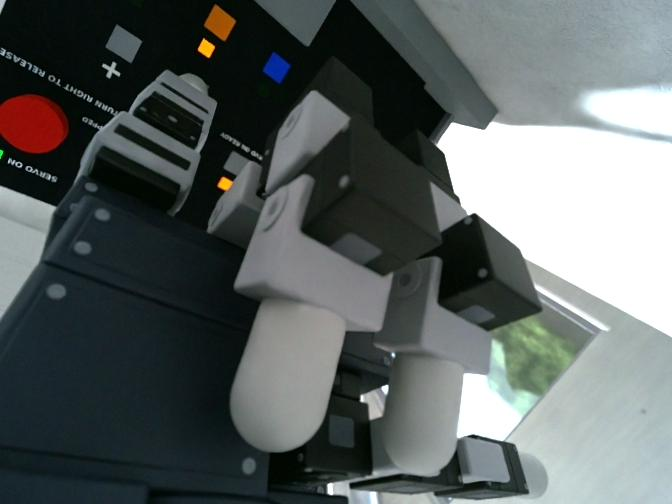

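Scene clock: 589.27 s.
left_arm: end_effector_position=(+0.4478, +0.1373, +0.1249) hand_goal=(+0.478, +0.000, -0.576, -0.696, +0.478, +0.000, +0.882, -0.914, +0.478, +0.000, +0.882, -0.914, -0.714, -0.678, -0.226, -0.168) hand_measured=(+0.464, +0.004, -0.576, -0.698, +0.460, +0.000, +0.880, -0.912, +0.458, +0.000, +0.880, -0.912, -0.716, -0.676, -0.224, -0.168) hand_current_ma=(-6, +0, +0, +0, -9, +0, +0, +0, -10, +0, +0, +0, +0, +0, +1, +0) hand_state=(goal, goal, goal, goal, goal, goal, goal, goal, goal, goal, goal, goal, goal, goal, goal, goal) hand_current_limit=0.40 hand_speed=-0.60 end_effector_quat_wxyz=(+0.000, +0.665, -0.746, +0.000) | right_arm: end_effector_position=(+0.1588, +0.0224, +0.0942) hand_goal=(+0.548, +0.000, +0.736, -0.406, +0.548, +0.000, +0.736, -0.406, -1.000, +0.000, -0.576, -0.696, -0.714, -0.678, -0.226, -0.168) hand_measured=(+0.534, +0.000, +0.730, -0.408, +0.534, +0.000, +0.736, -0.404, -0.984, +0.004, -0.572, -0.696, -0.708, -0.678, -0.224, -0.168) hand_current_ma=(-28, +0, -10, -4, -31, +0, +0, +3, +34, +3, +5, -1, +9, +1, +4, +0) hand_state=(goal, goal, goal, goal, goal, goal, goal, goal, goal, goal, goal, goal, goal, goal, goal, goal) hand_current_limit=0.40 hand_speed=-0.60 end_effector_quat_wxyz=(-0.353, +0.612, -0.613, +0.353)
Joint positions: left_arm=[2.837 -1.99 -1.776 -0.947 1.571 2.908] | right_arm=[1.163 -1.135 2.273 -3.328 -2.479 3.978]
Joint torques (N m): left_arm=[-10.71 30.52 11.34 2.47 -1.69 1.65] | right_arm=[5.02 -41.64 -1.28 -2.61 -2.2 -1.06]
Wrist force (N): left_arm=[-1.2 -9.6 0.3] | right_arm=[0.2 2.2 -5.8]
Wrist torque (N m): left_arm=[-0.17 0.17 -0.17] | right_arm=[0.60 0.42 0.20]
Wrist force, peak (N): left_arm=[-0.8 -10.1 -0.8] | right_arm=[-0.2 7.2 -18.7]
Hand target: left_arm +0.4478, +0.1373, +0.1249; +0.000, -0.665, +0.746, +0.000 | right_arm +0.1588, +0.0224, +0.0942; -0.353, +0.612, -0.613, +0.353 (not the last commanded pose)
Off the commanded pose: left_arm 0.000 m, 0 deg | right_arm 0.004 m, 0 deg.
move: contact (right_arm)

Scene clock: 590.27 s.
left_arm: end_effector_position=(+0.4478, +0.1373, +0.1249) hand_goal=(+0.478, +0.000, -0.576, -0.696, +0.478, +0.000, +0.882, -0.914, +0.478, +0.000, +0.882, -0.914, -0.714, -0.678, -0.226, -0.168) hand_measured=(+0.464, +0.004, -0.576, -0.698, +0.460, +0.000, +0.880, -0.912, +0.458, +0.000, +0.880, -0.912, -0.716, -0.676, -0.224, -0.168) hand_current_ma=(-6, +0, +0, +0, -9, +0, +0, +0, -10, +0, +0, +0, +0, +0, +1, +0) hand_state=(goal, goal, goal, goal, goal, goal, goal, goal, goal, goal, goal, goal, goal, goal, goal, goal) hand_current_limit=0.40 hand_speed=-0.60 end_effector_quat_wxyz=(+0.000, +0.665, -0.746, +0.000) | right_arm: end_effector_position=(+0.1588, +0.0224, +0.0942) hand_goal=(+0.548, +0.000, +0.736, -0.406, +0.548, +0.000, +0.736, -0.406, -1.000, +0.000, -0.576, -0.696, -0.714, -0.678, -0.226, -0.168) hand_measured=(+0.534, +0.000, +0.730, -0.408, +0.534, +0.000, +0.736, -0.404, -0.984, +0.004, -0.572, -0.696, -0.708, -0.678, -0.224, -0.168) hand_current_ma=(-28, +0, -10, -4, -31, +0, +0, +3, +34, +3, +5, -1, +9, +1, +4, +0) hand_state=(goal, goal, goal, goal, goal, goal, goal, goal, goal, goal, goal, goal, goal, goal, goal, goal) hand_current_limit=0.40 hand_speed=-0.60 end_effector_quat_wxyz=(-0.353, +0.612, -0.613, +0.353)
Joint positions: left_arm=[2.837 -1.99 -1.776 -0.947 1.571 2.908] | right_arm=[1.163 -1.135 2.273 -3.328 -2.479 3.978]
Joint torques (N m): left_arm=[-10.47 29.43 12.48 2.65 -1.63 1.74] | right_arm=[5.22 -41.71 -0.98 -4.58 -1.94 -2.1]
Wrist force (N): left_arm=[-1.3 -9.4 0.1] | right_arm=[0.4 2.1 -5.8]
Wrist torque (N m): left_arm=[-0.11 0.16 -0.18] | right_arm=[0.57 0.38 0.21]
Wrist force, peak (N): left_arm=[-1.2 -10.1 0.8] | right_arm=[0.3 1.5 -6.4]
Hand target: left_arm +0.4478, +0.1373, +0.1249; +0.000, -0.665, +0.746, +0.000 | right_arm +0.1588, +0.0224, +0.0942; -0.353, +0.612, -0.613, +0.353 (not the last commanded pose)
Off the commanded pose: left_arm 0.000 m, 0 deg | right_arm 0.004 m, 0 deg.
wait: 1.00 s; at rest by 0.17 s

Scene clock: 590.97 s.
left_arm: end_effector_position=(+0.4478, +0.1373, +0.1249) hand_goal=(+0.478, +0.000, -0.576, -0.696, +0.478, +0.000, +0.882, -0.914, +0.478, +0.000, +0.882, -0.914, -0.714, -0.678, -0.226, -0.168) hand_measured=(+0.464, +0.004, -0.576, -0.698, +0.460, +0.000, +0.880, -0.912, +0.458, +0.000, +0.880, -0.912, -0.716, -0.676, -0.224, -0.168) hand_current_ma=(-6, +0, +0, +0, -9, +0, +0, +0, -10, +0, +0, +0, +0, +0, +1, +0) hand_state=(goal, goal, goal, goal, goal, goal, goal, goal, goal, goal, goal, goal, goal, goal, goal, goal) hand_current_limit=0.40 hand_speed=-0.60 end_effector_quat_wxyz=(+0.000, +0.665, -0.746, +0.000) | right_arm: end_effector_position=(+0.1537, +0.0230, +0.0942) hand_goal=(+0.548, +0.000, +0.736, -0.406, +0.548, +0.000, +0.736, -0.406, -1.000, +0.000, -0.576, -0.696, -0.714, -0.678, -0.226, -0.168) hand_measured=(+0.534, +0.000, +0.730, -0.408, +0.534, +0.000, +0.736, -0.404, -0.984, +0.004, -0.572, -0.696, -0.708, -0.678, -0.224, -0.168) hand_current_ma=(-28, +0, -10, -4, -31, +0, +0, +3, +34, +3, +5, -1, +9, +1, +4, +0) hand_state=(goal, goal, goal, goal, goal, goal, goal, goal, goal, goal, goal, goal, goal, goal, goal, goal) hand_current_limit=0.40 hand_speed=-0.60 end_effector_quat_wxyz=(-0.353, +0.612, -0.613, +0.353)
Joint positions: left_arm=[2.837 -1.99 -1.776 -0.947 1.571 2.908] | right_arm=[1.174 -1.138 2.275 -3.314 -2.486 3.993]
Joint torques (N m): left_arm=[-10.77 30.02 11.18 2.76 -1.65 1.51] | right_arm=[-4.47 -37.48 -2.49 -3.47 -1.17 -0.96]
Wrist force (N): left_arm=[-1.2 -9.8 0.2] | right_arm=[0.4 -0.3 0.5]
Wrist torque (N m): left_arm=[-0.20 0.17 -0.17] | right_arm=[0.03 -0.02 0.07]
Wrist force, peak (N): left_arm=[-1.1 -10.0 -0.7] | right_arm=[0.2 2.1 -5.6]
Hand target: left_arm +0.4478, +0.1373, +0.1249; +0.000, -0.665, +0.746, +0.000 | right_arm +0.1538, +0.0230, +0.0942; -0.353, +0.612, -0.613, +0.353
Off the commanded pose: left_arm 0.000 m, 0 deg | right_arm 0.000 m, 0 deg.
move: done
camera_calibration:
cam_right_wrist: T_world_to_cam=[[-0.317778, 0.768184, -0.555797, 0.119231], [-0.405871, 0.419554, 0.811937, -0.0762278], [0.856904, 0.483598, 0.178459, -0.0375378], [0, 0, 0, 1]] pos_world=[0.0391166, -0.0414564, 0.134859]
Images, in order (width x height): cam_low 672x504, cam_right_wrist 672x504.

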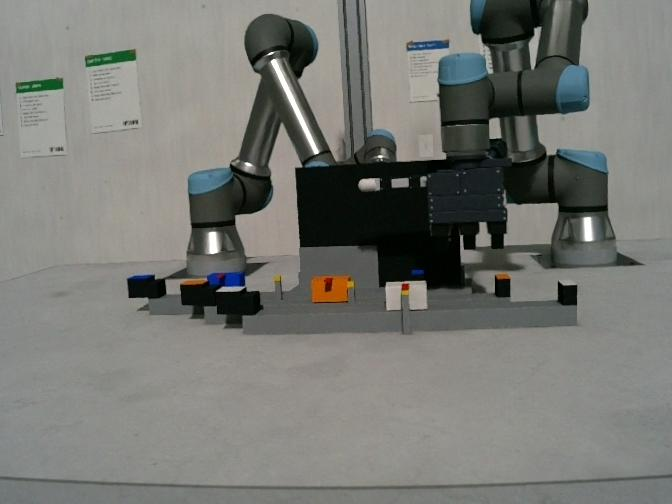

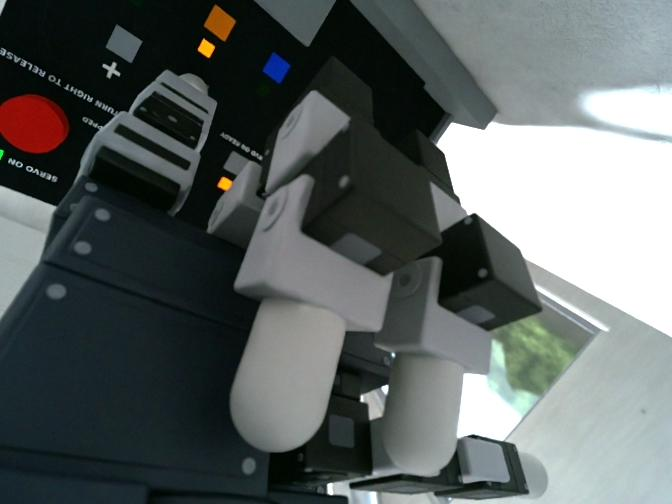

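Scaled by 4.200 from the camera's 672x504 image, which has a finer 960x720 frame.

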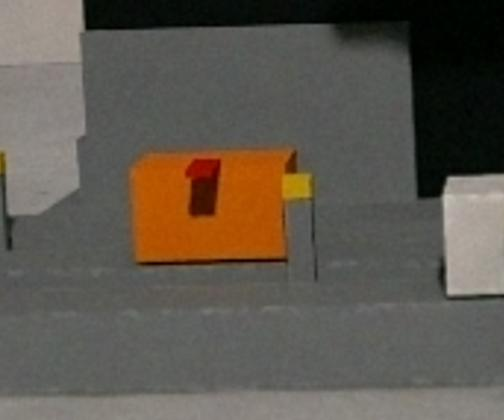

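move --target '[0,0,0,0,0,0,0.479,0,-0.576,-0.696,0.479,0,0.883,-0.913,0.479,0,0.883,-0.913,-0.714,-0.678,-0.226,-0.168,0.4,-0.6,0.0018,-0.0075,0.0129,0,0,0,0.548,0,0.737,-0.406,0.548,0,0.737,-0.406,-1,0,-0.576,-0.696,-0.714,-0.678,-0.226,-0.168,0.4,-0.6]' --speed 0.015 --stop_force 7

wait --seconds 4.2

move --target '[0,0,0,0,0,0,0.479,0,-0.576,-0.696,0.479,0,0.883,-0.913,0.479,0,0.883,-0.913,-0.714,-0.678,-0.226,-0.168,0.4,-0.6,-0.001,0.0042,-0.0072,0,0,0,0.548,0,0.737,-0.406,0.548,0,0.737,-0.406,-1,0,-0.576,-0.696,-0.714,-0.678,-0.226,-0.168,0.4,-0.6]' --speed 0.05 --cameras '["cam_low"]'

zoom_image --camera "cam_low" --region '[280, 240, 400, 340]'

Scene clock: 596.80 s.
left_arm: end_effector_position=(+0.4478, +0.1373, +0.1249) hand_goal=(+0.478, +0.000, -0.576, -0.696, +0.478, +0.000, +0.882, -0.914, +0.478, +0.000, +0.882, -0.914, -0.714, -0.678, -0.226, -0.168) hand_measured=(+0.464, +0.004, -0.576, -0.698, +0.460, +0.000, +0.880, -0.912, +0.458, +0.000, +0.880, -0.912, -0.716, -0.676, -0.224, -0.168) hand_current_ma=(-6, +0, +0, +0, -9, +0, +0, +0, -10, +0, +0, +0, +0, +0, +1, +0) hand_state=(goal, goal, goal, goal, goal, goal, goal, goal, goal, goal, goal, goal, goal, goal, goal, goal) hand_current_limit=0.40 hand_speed=-0.60 end_effector_quat_wxyz=(+0.000, +0.665, -0.746, +0.000) | right_arm: end_effector_position=(+0.1589, +0.0224, +0.0942) hand_goal=(+0.548, +0.000, +0.736, -0.406, +0.548, +0.000, +0.736, -0.406, -1.000, +0.000, -0.576, -0.696, -0.714, -0.678, -0.226, -0.168) hand_measured=(+0.534, +0.000, +0.730, -0.408, +0.534, +0.000, +0.736, -0.404, -0.984, +0.002, -0.572, -0.696, -0.708, -0.678, -0.224, -0.168) hand_current_ma=(-28, +0, -10, -4, -31, +0, +0, +3, +34, +3, +5, -1, +9, +1, +4, +0) hand_state=(goal, goal, goal, goal, goal, goal, goal, goal, goal, goal, goal, goal, goal, goal, goal, goal) hand_current_limit=0.40 hand_speed=-0.60 end_effector_quat_wxyz=(-0.353, +0.612, -0.613, +0.353)
Joint positions: left_arm=[2.837 -1.99 -1.776 -0.947 1.571 2.908] | right_arm=[1.162 -1.135 2.273 -3.329 -2.479 3.978]
Joint torques (N m): left_arm=[-10.49 30.78 11.44 2.95 -1.57 1.72] | right_arm=[3.48 -42.29 -1.16 -2.6 -2.07 -1.33]
Wrist force (N): left_arm=[-1.3 -9.4 0.5] | right_arm=[0.1 3.6 -8.0]
Wrist torque (N m): left_arm=[-0.11 0.16 -0.17] | right_arm=[0.84 0.56 0.24]
Wrist force, peak (N): left_arm=[-1.3 -10.1 0.5] | right_arm=[0.3 6.9 -22.6]
Hand target: left_arm +0.4478, +0.1373, +0.1249; +0.000, -0.665, +0.746, +0.000 | right_arm +0.1589, +0.0224, +0.0942; -0.353, +0.612, -0.613, +0.353 (not the last commanded pose)
Off the commanded pose: left_arm 0.000 m, 0 deg | right_arm 0.004 m, 0 deg.
move: contact (right_arm)

Scene clock: 601.00 s.
left_arm: end_effector_position=(+0.4478, +0.1373, +0.1249) hand_goal=(+0.478, +0.000, -0.576, -0.696, +0.478, +0.000, +0.882, -0.914, +0.478, +0.000, +0.882, -0.914, -0.714, -0.678, -0.226, -0.168) hand_measured=(+0.464, +0.004, -0.576, -0.698, +0.460, +0.000, +0.880, -0.912, +0.458, +0.000, +0.880, -0.912, -0.716, -0.676, -0.224, -0.168) hand_current_ma=(-6, +0, +0, +0, -9, +0, +0, +0, -10, +0, +0, +0, +0, +0, +1, +0) hand_state=(goal, goal, goal, goal, goal, goal, goal, goal, goal, goal, goal, goal, goal, goal, goal, goal) hand_current_limit=0.40 hand_speed=-0.60 end_effector_quat_wxyz=(+0.000, +0.665, -0.746, +0.000) | right_arm: end_effector_position=(+0.1589, +0.0224, +0.0942) hand_goal=(+0.548, +0.000, +0.736, -0.406, +0.548, +0.000, +0.736, -0.406, -1.000, +0.000, -0.576, -0.696, -0.714, -0.678, -0.226, -0.168) hand_measured=(+0.534, +0.000, +0.730, -0.408, +0.534, +0.000, +0.736, -0.404, -0.984, +0.002, -0.572, -0.696, -0.708, -0.678, -0.224, -0.168) hand_current_ma=(-28, +0, -10, -4, -31, +0, +0, +3, +34, +3, +5, -1, +9, +1, +4, +0) hand_state=(goal, goal, goal, goal, goal, goal, goal, goal, goal, goal, goal, goal, goal, goal, goal, goal) hand_current_limit=0.40 hand_speed=-0.60 end_effector_quat_wxyz=(-0.353, +0.612, -0.613, +0.353)
Joint positions: left_arm=[2.837 -1.99 -1.776 -0.947 1.571 2.908] | right_arm=[1.162 -1.135 2.273 -3.329 -2.479 3.978]
Joint torques (N m): left_arm=[-10.21 30.56 11.28 2.86 -1.49 1.55] | right_arm=[4.83 -41.43 -0.7 -4.47 -0.42 -2.2]
Wrist force (N): left_arm=[-1.1 -9.6 -0.3] | right_arm=[0.5 2.5 -8.6]
Wrist torque (N m): left_arm=[-0.14 0.15 -0.17] | right_arm=[0.82 0.55 0.26]
Wrist force, peak (N): left_arm=[-1.4 -10.2 -0.8] | right_arm=[0.4 2.1 -8.8]
Hand target: left_arm +0.4478, +0.1373, +0.1249; +0.000, -0.665, +0.746, +0.000 | right_arm +0.1589, +0.0224, +0.0942; -0.353, +0.612, -0.613, +0.353 (not the last commanded pose)
Off the commanded pose: left_arm 0.000 m, 0 deg | right_arm 0.004 m, 0 deg.
wait: 4.20 s; at rest by 0.17 s

Scene clock: 601.70 s.
left_arm: end_effector_position=(+0.4478, +0.1373, +0.1249) hand_goal=(+0.478, +0.000, -0.576, -0.696, +0.478, +0.000, +0.882, -0.914, +0.478, +0.000, +0.882, -0.914, -0.714, -0.678, -0.226, -0.168) hand_measured=(+0.464, +0.004, -0.576, -0.698, +0.460, +0.000, +0.880, -0.912, +0.458, +0.000, +0.880, -0.912, -0.716, -0.676, -0.224, -0.168) hand_current_ma=(-6, +0, +0, +0, -9, +0, +0, +0, -10, +0, +0, +0, +0, +0, +1, +0) hand_state=(goal, goal, goal, goal, goal, goal, goal, goal, goal, goal, goal, goal, goal, goal, goal, goal) hand_current_limit=0.40 hand_speed=-0.60 end_effector_quat_wxyz=(+0.000, +0.665, -0.746, +0.000) | right_arm: end_effector_position=(+0.1538, +0.0230, +0.0942) hand_goal=(+0.548, +0.000, +0.736, -0.406, +0.548, +0.000, +0.736, -0.406, -1.000, +0.000, -0.576, -0.696, -0.714, -0.678, -0.226, -0.168) hand_measured=(+0.534, +0.000, +0.730, -0.408, +0.534, +0.000, +0.736, -0.404, -0.984, +0.002, -0.572, -0.696, -0.708, -0.678, -0.224, -0.168) hand_current_ma=(-28, +0, -10, -4, -31, +0, +0, +3, +34, +3, +5, -1, +9, +1, +4, +0) hand_state=(goal, goal, goal, goal, goal, goal, goal, goal, goal, goal, goal, goal, goal, goal, goal, goal) hand_current_limit=0.40 hand_speed=-0.60 end_effector_quat_wxyz=(-0.353, +0.612, -0.613, +0.353)
Joint positions: left_arm=[2.837 -1.99 -1.776 -0.947 1.571 2.908] | right_arm=[1.174 -1.138 2.275 -3.314 -2.486 3.993]
Joint torques (N m): left_arm=[-11.03 30.58 12.13 3 -1.47 1.68] | right_arm=[-6 -36.95 -3.41 -3.57 -1.19 -0.99]
Wrist force (N): left_arm=[-1.6 -9.5 0.8] | right_arm=[0.3 -0.2 0.5]
Wrist torque (N m): left_arm=[-0.17 0.20 -0.18] | right_arm=[0.04 -0.01 0.07]
Wrist force, peak (N): left_arm=[-1.2 -10.1 -0.4] | right_arm=[0.2 3.7 -7.8]
Hand target: left_arm +0.4478, +0.1373, +0.1249; +0.000, -0.665, +0.746, +0.000 | right_arm +0.1539, +0.0230, +0.0942; -0.353, +0.612, -0.613, +0.353
Off the commanded pose: left_arm 0.000 m, 0 deg | right_arm 0.000 m, 0 deg.
move: done
Images, in order (width x height): cam_low 672x504.

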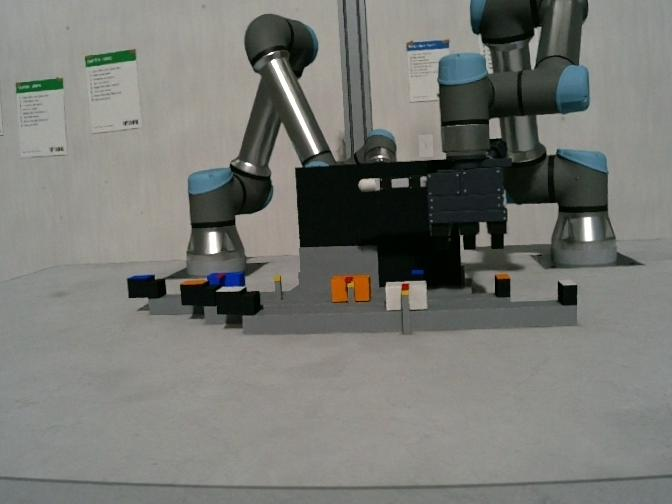

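Scaled by 4.200 from the camera's 672x504 image, which has a finer 960x720 frame.

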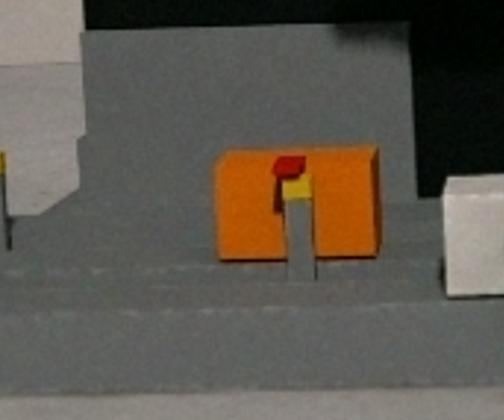

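execute_actions --actions '[[[0,0,0,0,0,0,0.479,0,-0.576,-0.696,0.479,0,0.883,-0.913,0.479,0,0.883,-0.913,-0.714,-0.678,-0.226,-0.168,0.4,-0.6,0.0004,-0.0015,0.0027,0,0,0,0.548,0,0.737,-0.406,0.548,0,0.737,-0.406,-1,0,-0.576,-0.696,-0.714,-0.678,-0.226,-0.168,0.4,-0.6],[0,0,0,0,0,0,0.479,0,-0.576,-0.696,0.479,0,0.883,-0.913,0.479,0,0.883,-0.913,-0.714,-0.678,-0.226,-0.168,0.4,-0.6,0.0007,-0.003,0.0054,0,0,0,0.548,0,0.737,-0.406,0.548,0,0.737,-0.406,-1,0,-0.576,-0.696,-0.714,-0.678,-0.226,-0.168,0.4,-0.6],[0,0,0,0,0,0,0.479,0,-0.576,-0.696,0.479,0,0.883,-0.913,0.479,0,0.883,-0.913,-0.714,-0.678,-0.226,-0.168,0.4,-0.6,0.001,-0.0043,0.0074,0,0,0,0.548,0,0.737,-0.406,0.548,0,0.737,-0.406,-1,0,-0.576,-0.696,-0.714,-0.678,-0.226,-0.168,0.4,-0.6]],[[0,0,0,0,0,0,0.479,0,-0.576,-0.696,0.479,0,0.883,-0.913,0.479,0,0.883,-0.913,-0.714,-0.678,-0.226,-0.168,0.4,-0.6,0,0,0,0,0,0,0.548,0,0.737,-0.406,0.548,0,0.737,-0.406,-1,0,-0.576,-0.696,-0.714,-0.678,-0.226,-0.168,0.4,-0.6],[0,0,0,0,0,0,0.479,0,-0.576,-0.696,0.479,0,0.883,-0.913,0.479,0,0.883,-0.913,-0.714,-0.678,-0.226,-0.168,0.4,-0.6,0,0,0,0,0,0,0.548,0,0.737,-0.406,0.548,0,0.737,-0.406,-1,0,-0.576,-0.696,-0.714,-0.678,-0.226,-0.168,0.4,-0.6],[0,0,0,0,0,0,0.479,0,-0.576,-0.696,0.479,0,0.883,-0.913,0.479,0,0.883,-0.913,-0.714,-0.678,-0.226,-0.168,0.4,-0.6,0,0,0,0,0,0,0.548,0,0.737,-0.406,0.548,0,0.737,-0.406,-1,0,-0.576,-0.696,-0.714,-0.678,-0.226,-0.168,0.4,-0.6],[0,0,0,0,0,0,0.479,0,-0.576,-0.696,0.479,0,0.883,-0.913,0.479,0,0.883,-0.913,-0.714,-0.678,-0.226,-0.168,0.4,-0.6,0,0,0,0,0,0,0.548,0,0.737,-0.406,0.548,0,0.737,-0.406,-1,0,-0.576,-0.696,-0.714,-0.678,-0.226,-0.168,0.4,-0.6],[0,0,0,0,0,0,0.479,0,-0.576,-0.696,0.479,0,0.883,-0.913,0.479,0,0.883,-0.913,-0.714,-0.678,-0.226,-0.168,0.4,-0.6,0,0,0,0,0,0,0.548,0,0.737,-0.406,0.548,0,0.737,-0.406,-1,0,-0.576,-0.696,-0.714,-0.678,-0.226,-0.168,0.4,-0.6],[0,0,0,0,0,0,0.479,0,-0.576,-0.696,0.479,0,0.883,-0.913,0.479,0,0.883,-0.913,-0.714,-0.678,-0.226,-0.168,0.4,-0.6,0,0,0,0,0,0,0.548,0,0.737,-0.406,0.548,0,0.737,-0.406,-1,0,-0.576,-0.696,-0.714,-0.678,-0.226,-0.168,0.4,-0.6],[0,0,0,0,0,0,0.479,0,-0.576,-0.696,0.479,0,0.883,-0.913,0.479,0,0.883,-0.913,-0.714,-0.678,-0.226,-0.168,0.4,-0.6,-0.001,0.0043,-0.0074,0,0,0,0.548,0,0.737,-0.406,0.548,0,0.737,-0.406,-1,0,-0.576,-0.696,-0.714,-0.678,-0.226,-0.168,0.4,-0.6]]]' --cameras '["cam_low","cam_high"]'

zoom_image --camera "cam_low" --region '[280, 240, 400, 340]'

zoom_image --camera "cam_high" --region '[260, 210, 380, 310]'

Scene clock: 613.73 s.
left_arm: end_effector_position=(+0.4478, +0.1373, +0.1249) hand_goal=(+0.478, +0.000, -0.576, -0.696, +0.478, +0.000, +0.882, -0.914, +0.478, +0.000, +0.882, -0.914, -0.714, -0.678, -0.226, -0.168) hand_measured=(+0.464, +0.004, -0.576, -0.698, +0.460, +0.000, +0.880, -0.912, +0.458, +0.000, +0.880, -0.912, -0.716, -0.676, -0.224, -0.168) hand_current_ma=(-6, +0, +0, +0, -9, +0, +0, +0, -10, +0, +0, +0, +0, +0, +1, +0) hand_state=(goal, goal, goal, goal, goal, goal, goal, goal, goal, goal, goal, goal, goal, goal, goal, goal) hand_current_limit=0.40 hand_speed=-0.60 end_effector_quat_wxyz=(+0.000, +0.665, -0.746, +0.000) | right_arm: end_effector_position=(+0.1539, +0.0229, +0.0942) hand_goal=(+0.548, +0.000, +0.736, -0.406, +0.548, +0.000, +0.736, -0.406, -1.000, +0.000, -0.576, -0.696, -0.714, -0.678, -0.226, -0.168) hand_measured=(+0.534, +0.000, +0.730, -0.408, +0.534, +0.000, +0.736, -0.404, -0.984, +0.004, -0.572, -0.696, -0.708, -0.678, -0.224, -0.168) hand_current_ma=(-28, +0, -10, -4, -31, +0, +0, +3, +34, +3, +5, -1, +9, +1, +4, +0) hand_state=(goal, goal, goal, goal, goal, goal, goal, goal, goal, goal, goal, goal, goal, goal, goal, goal) hand_current_limit=0.40 hand_speed=-0.60 end_effector_quat_wxyz=(-0.353, +0.612, -0.613, +0.353)
Joint positions: left_arm=[2.837 -1.99 -1.776 -0.947 1.571 2.908] | right_arm=[1.174 -1.138 2.275 -3.315 -2.486 3.993]
Joint torques (N m): left_arm=[-10.08 31.52 12.46 2.88 -1.45 1.58] | right_arm=[-4.41 -22.56 -21.43 -4.38 0.15 -1.2]
Wrist force (N): left_arm=[-1.2 -9.6 0.0] | right_arm=[0.3 -0.2 0.4]
Wrist torque (N m): left_arm=[-0.15 0.17 -0.17] | right_arm=[0.06 -0.01 0.15]
Wrist force, peak (N): left_arm=[-0.9 -10.2 -0.8] | right_arm=[0.4 7.4 -23.1]
Hand target: left_arm +0.4478, +0.1373, +0.1249; +0.000, -0.665, +0.746, +0.000 | right_arm +0.1539, +0.0230, +0.0942; -0.353, +0.612, -0.613, +0.353
Off the commanded pose: left_arm 0.000 m, 0 deg | right_arm 0.000 m, 0 deg.
Images, in order (width x height): cam_high 672x504, cam_low 672x504.

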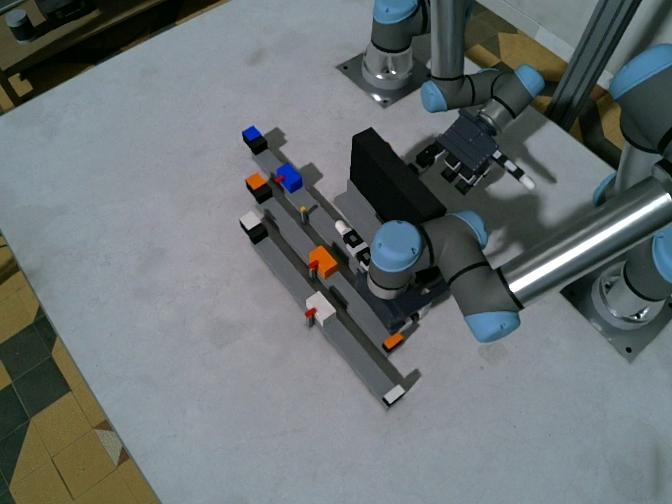

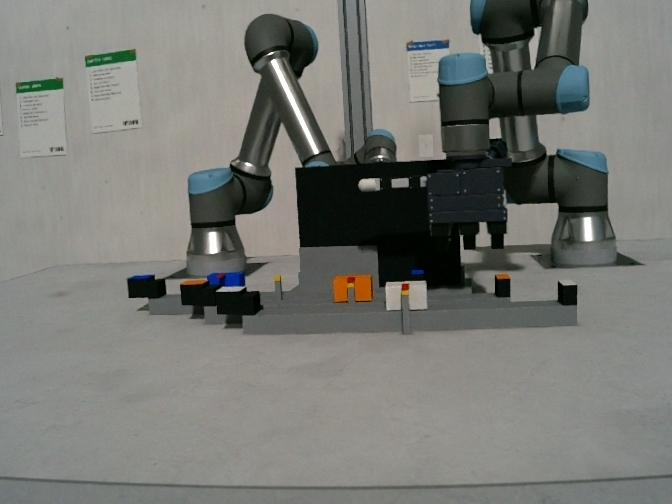

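Scaled by 4.200 from the camera's 672x504 image, which has a finer 960x720 frame.

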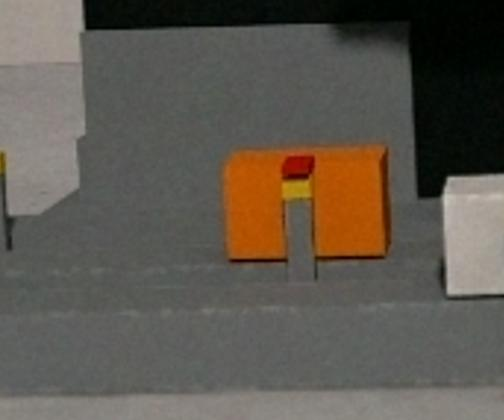

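Scaled by 4.200 from the camera's 672x504 image, which has a finer 960x720 frame.

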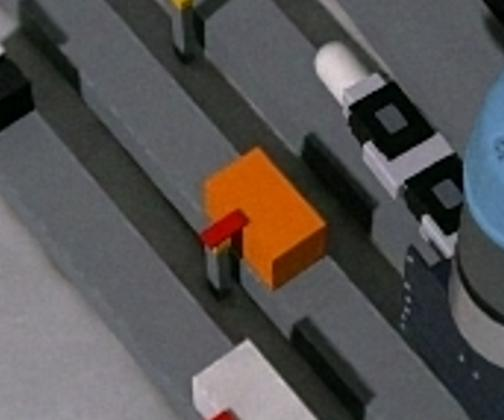

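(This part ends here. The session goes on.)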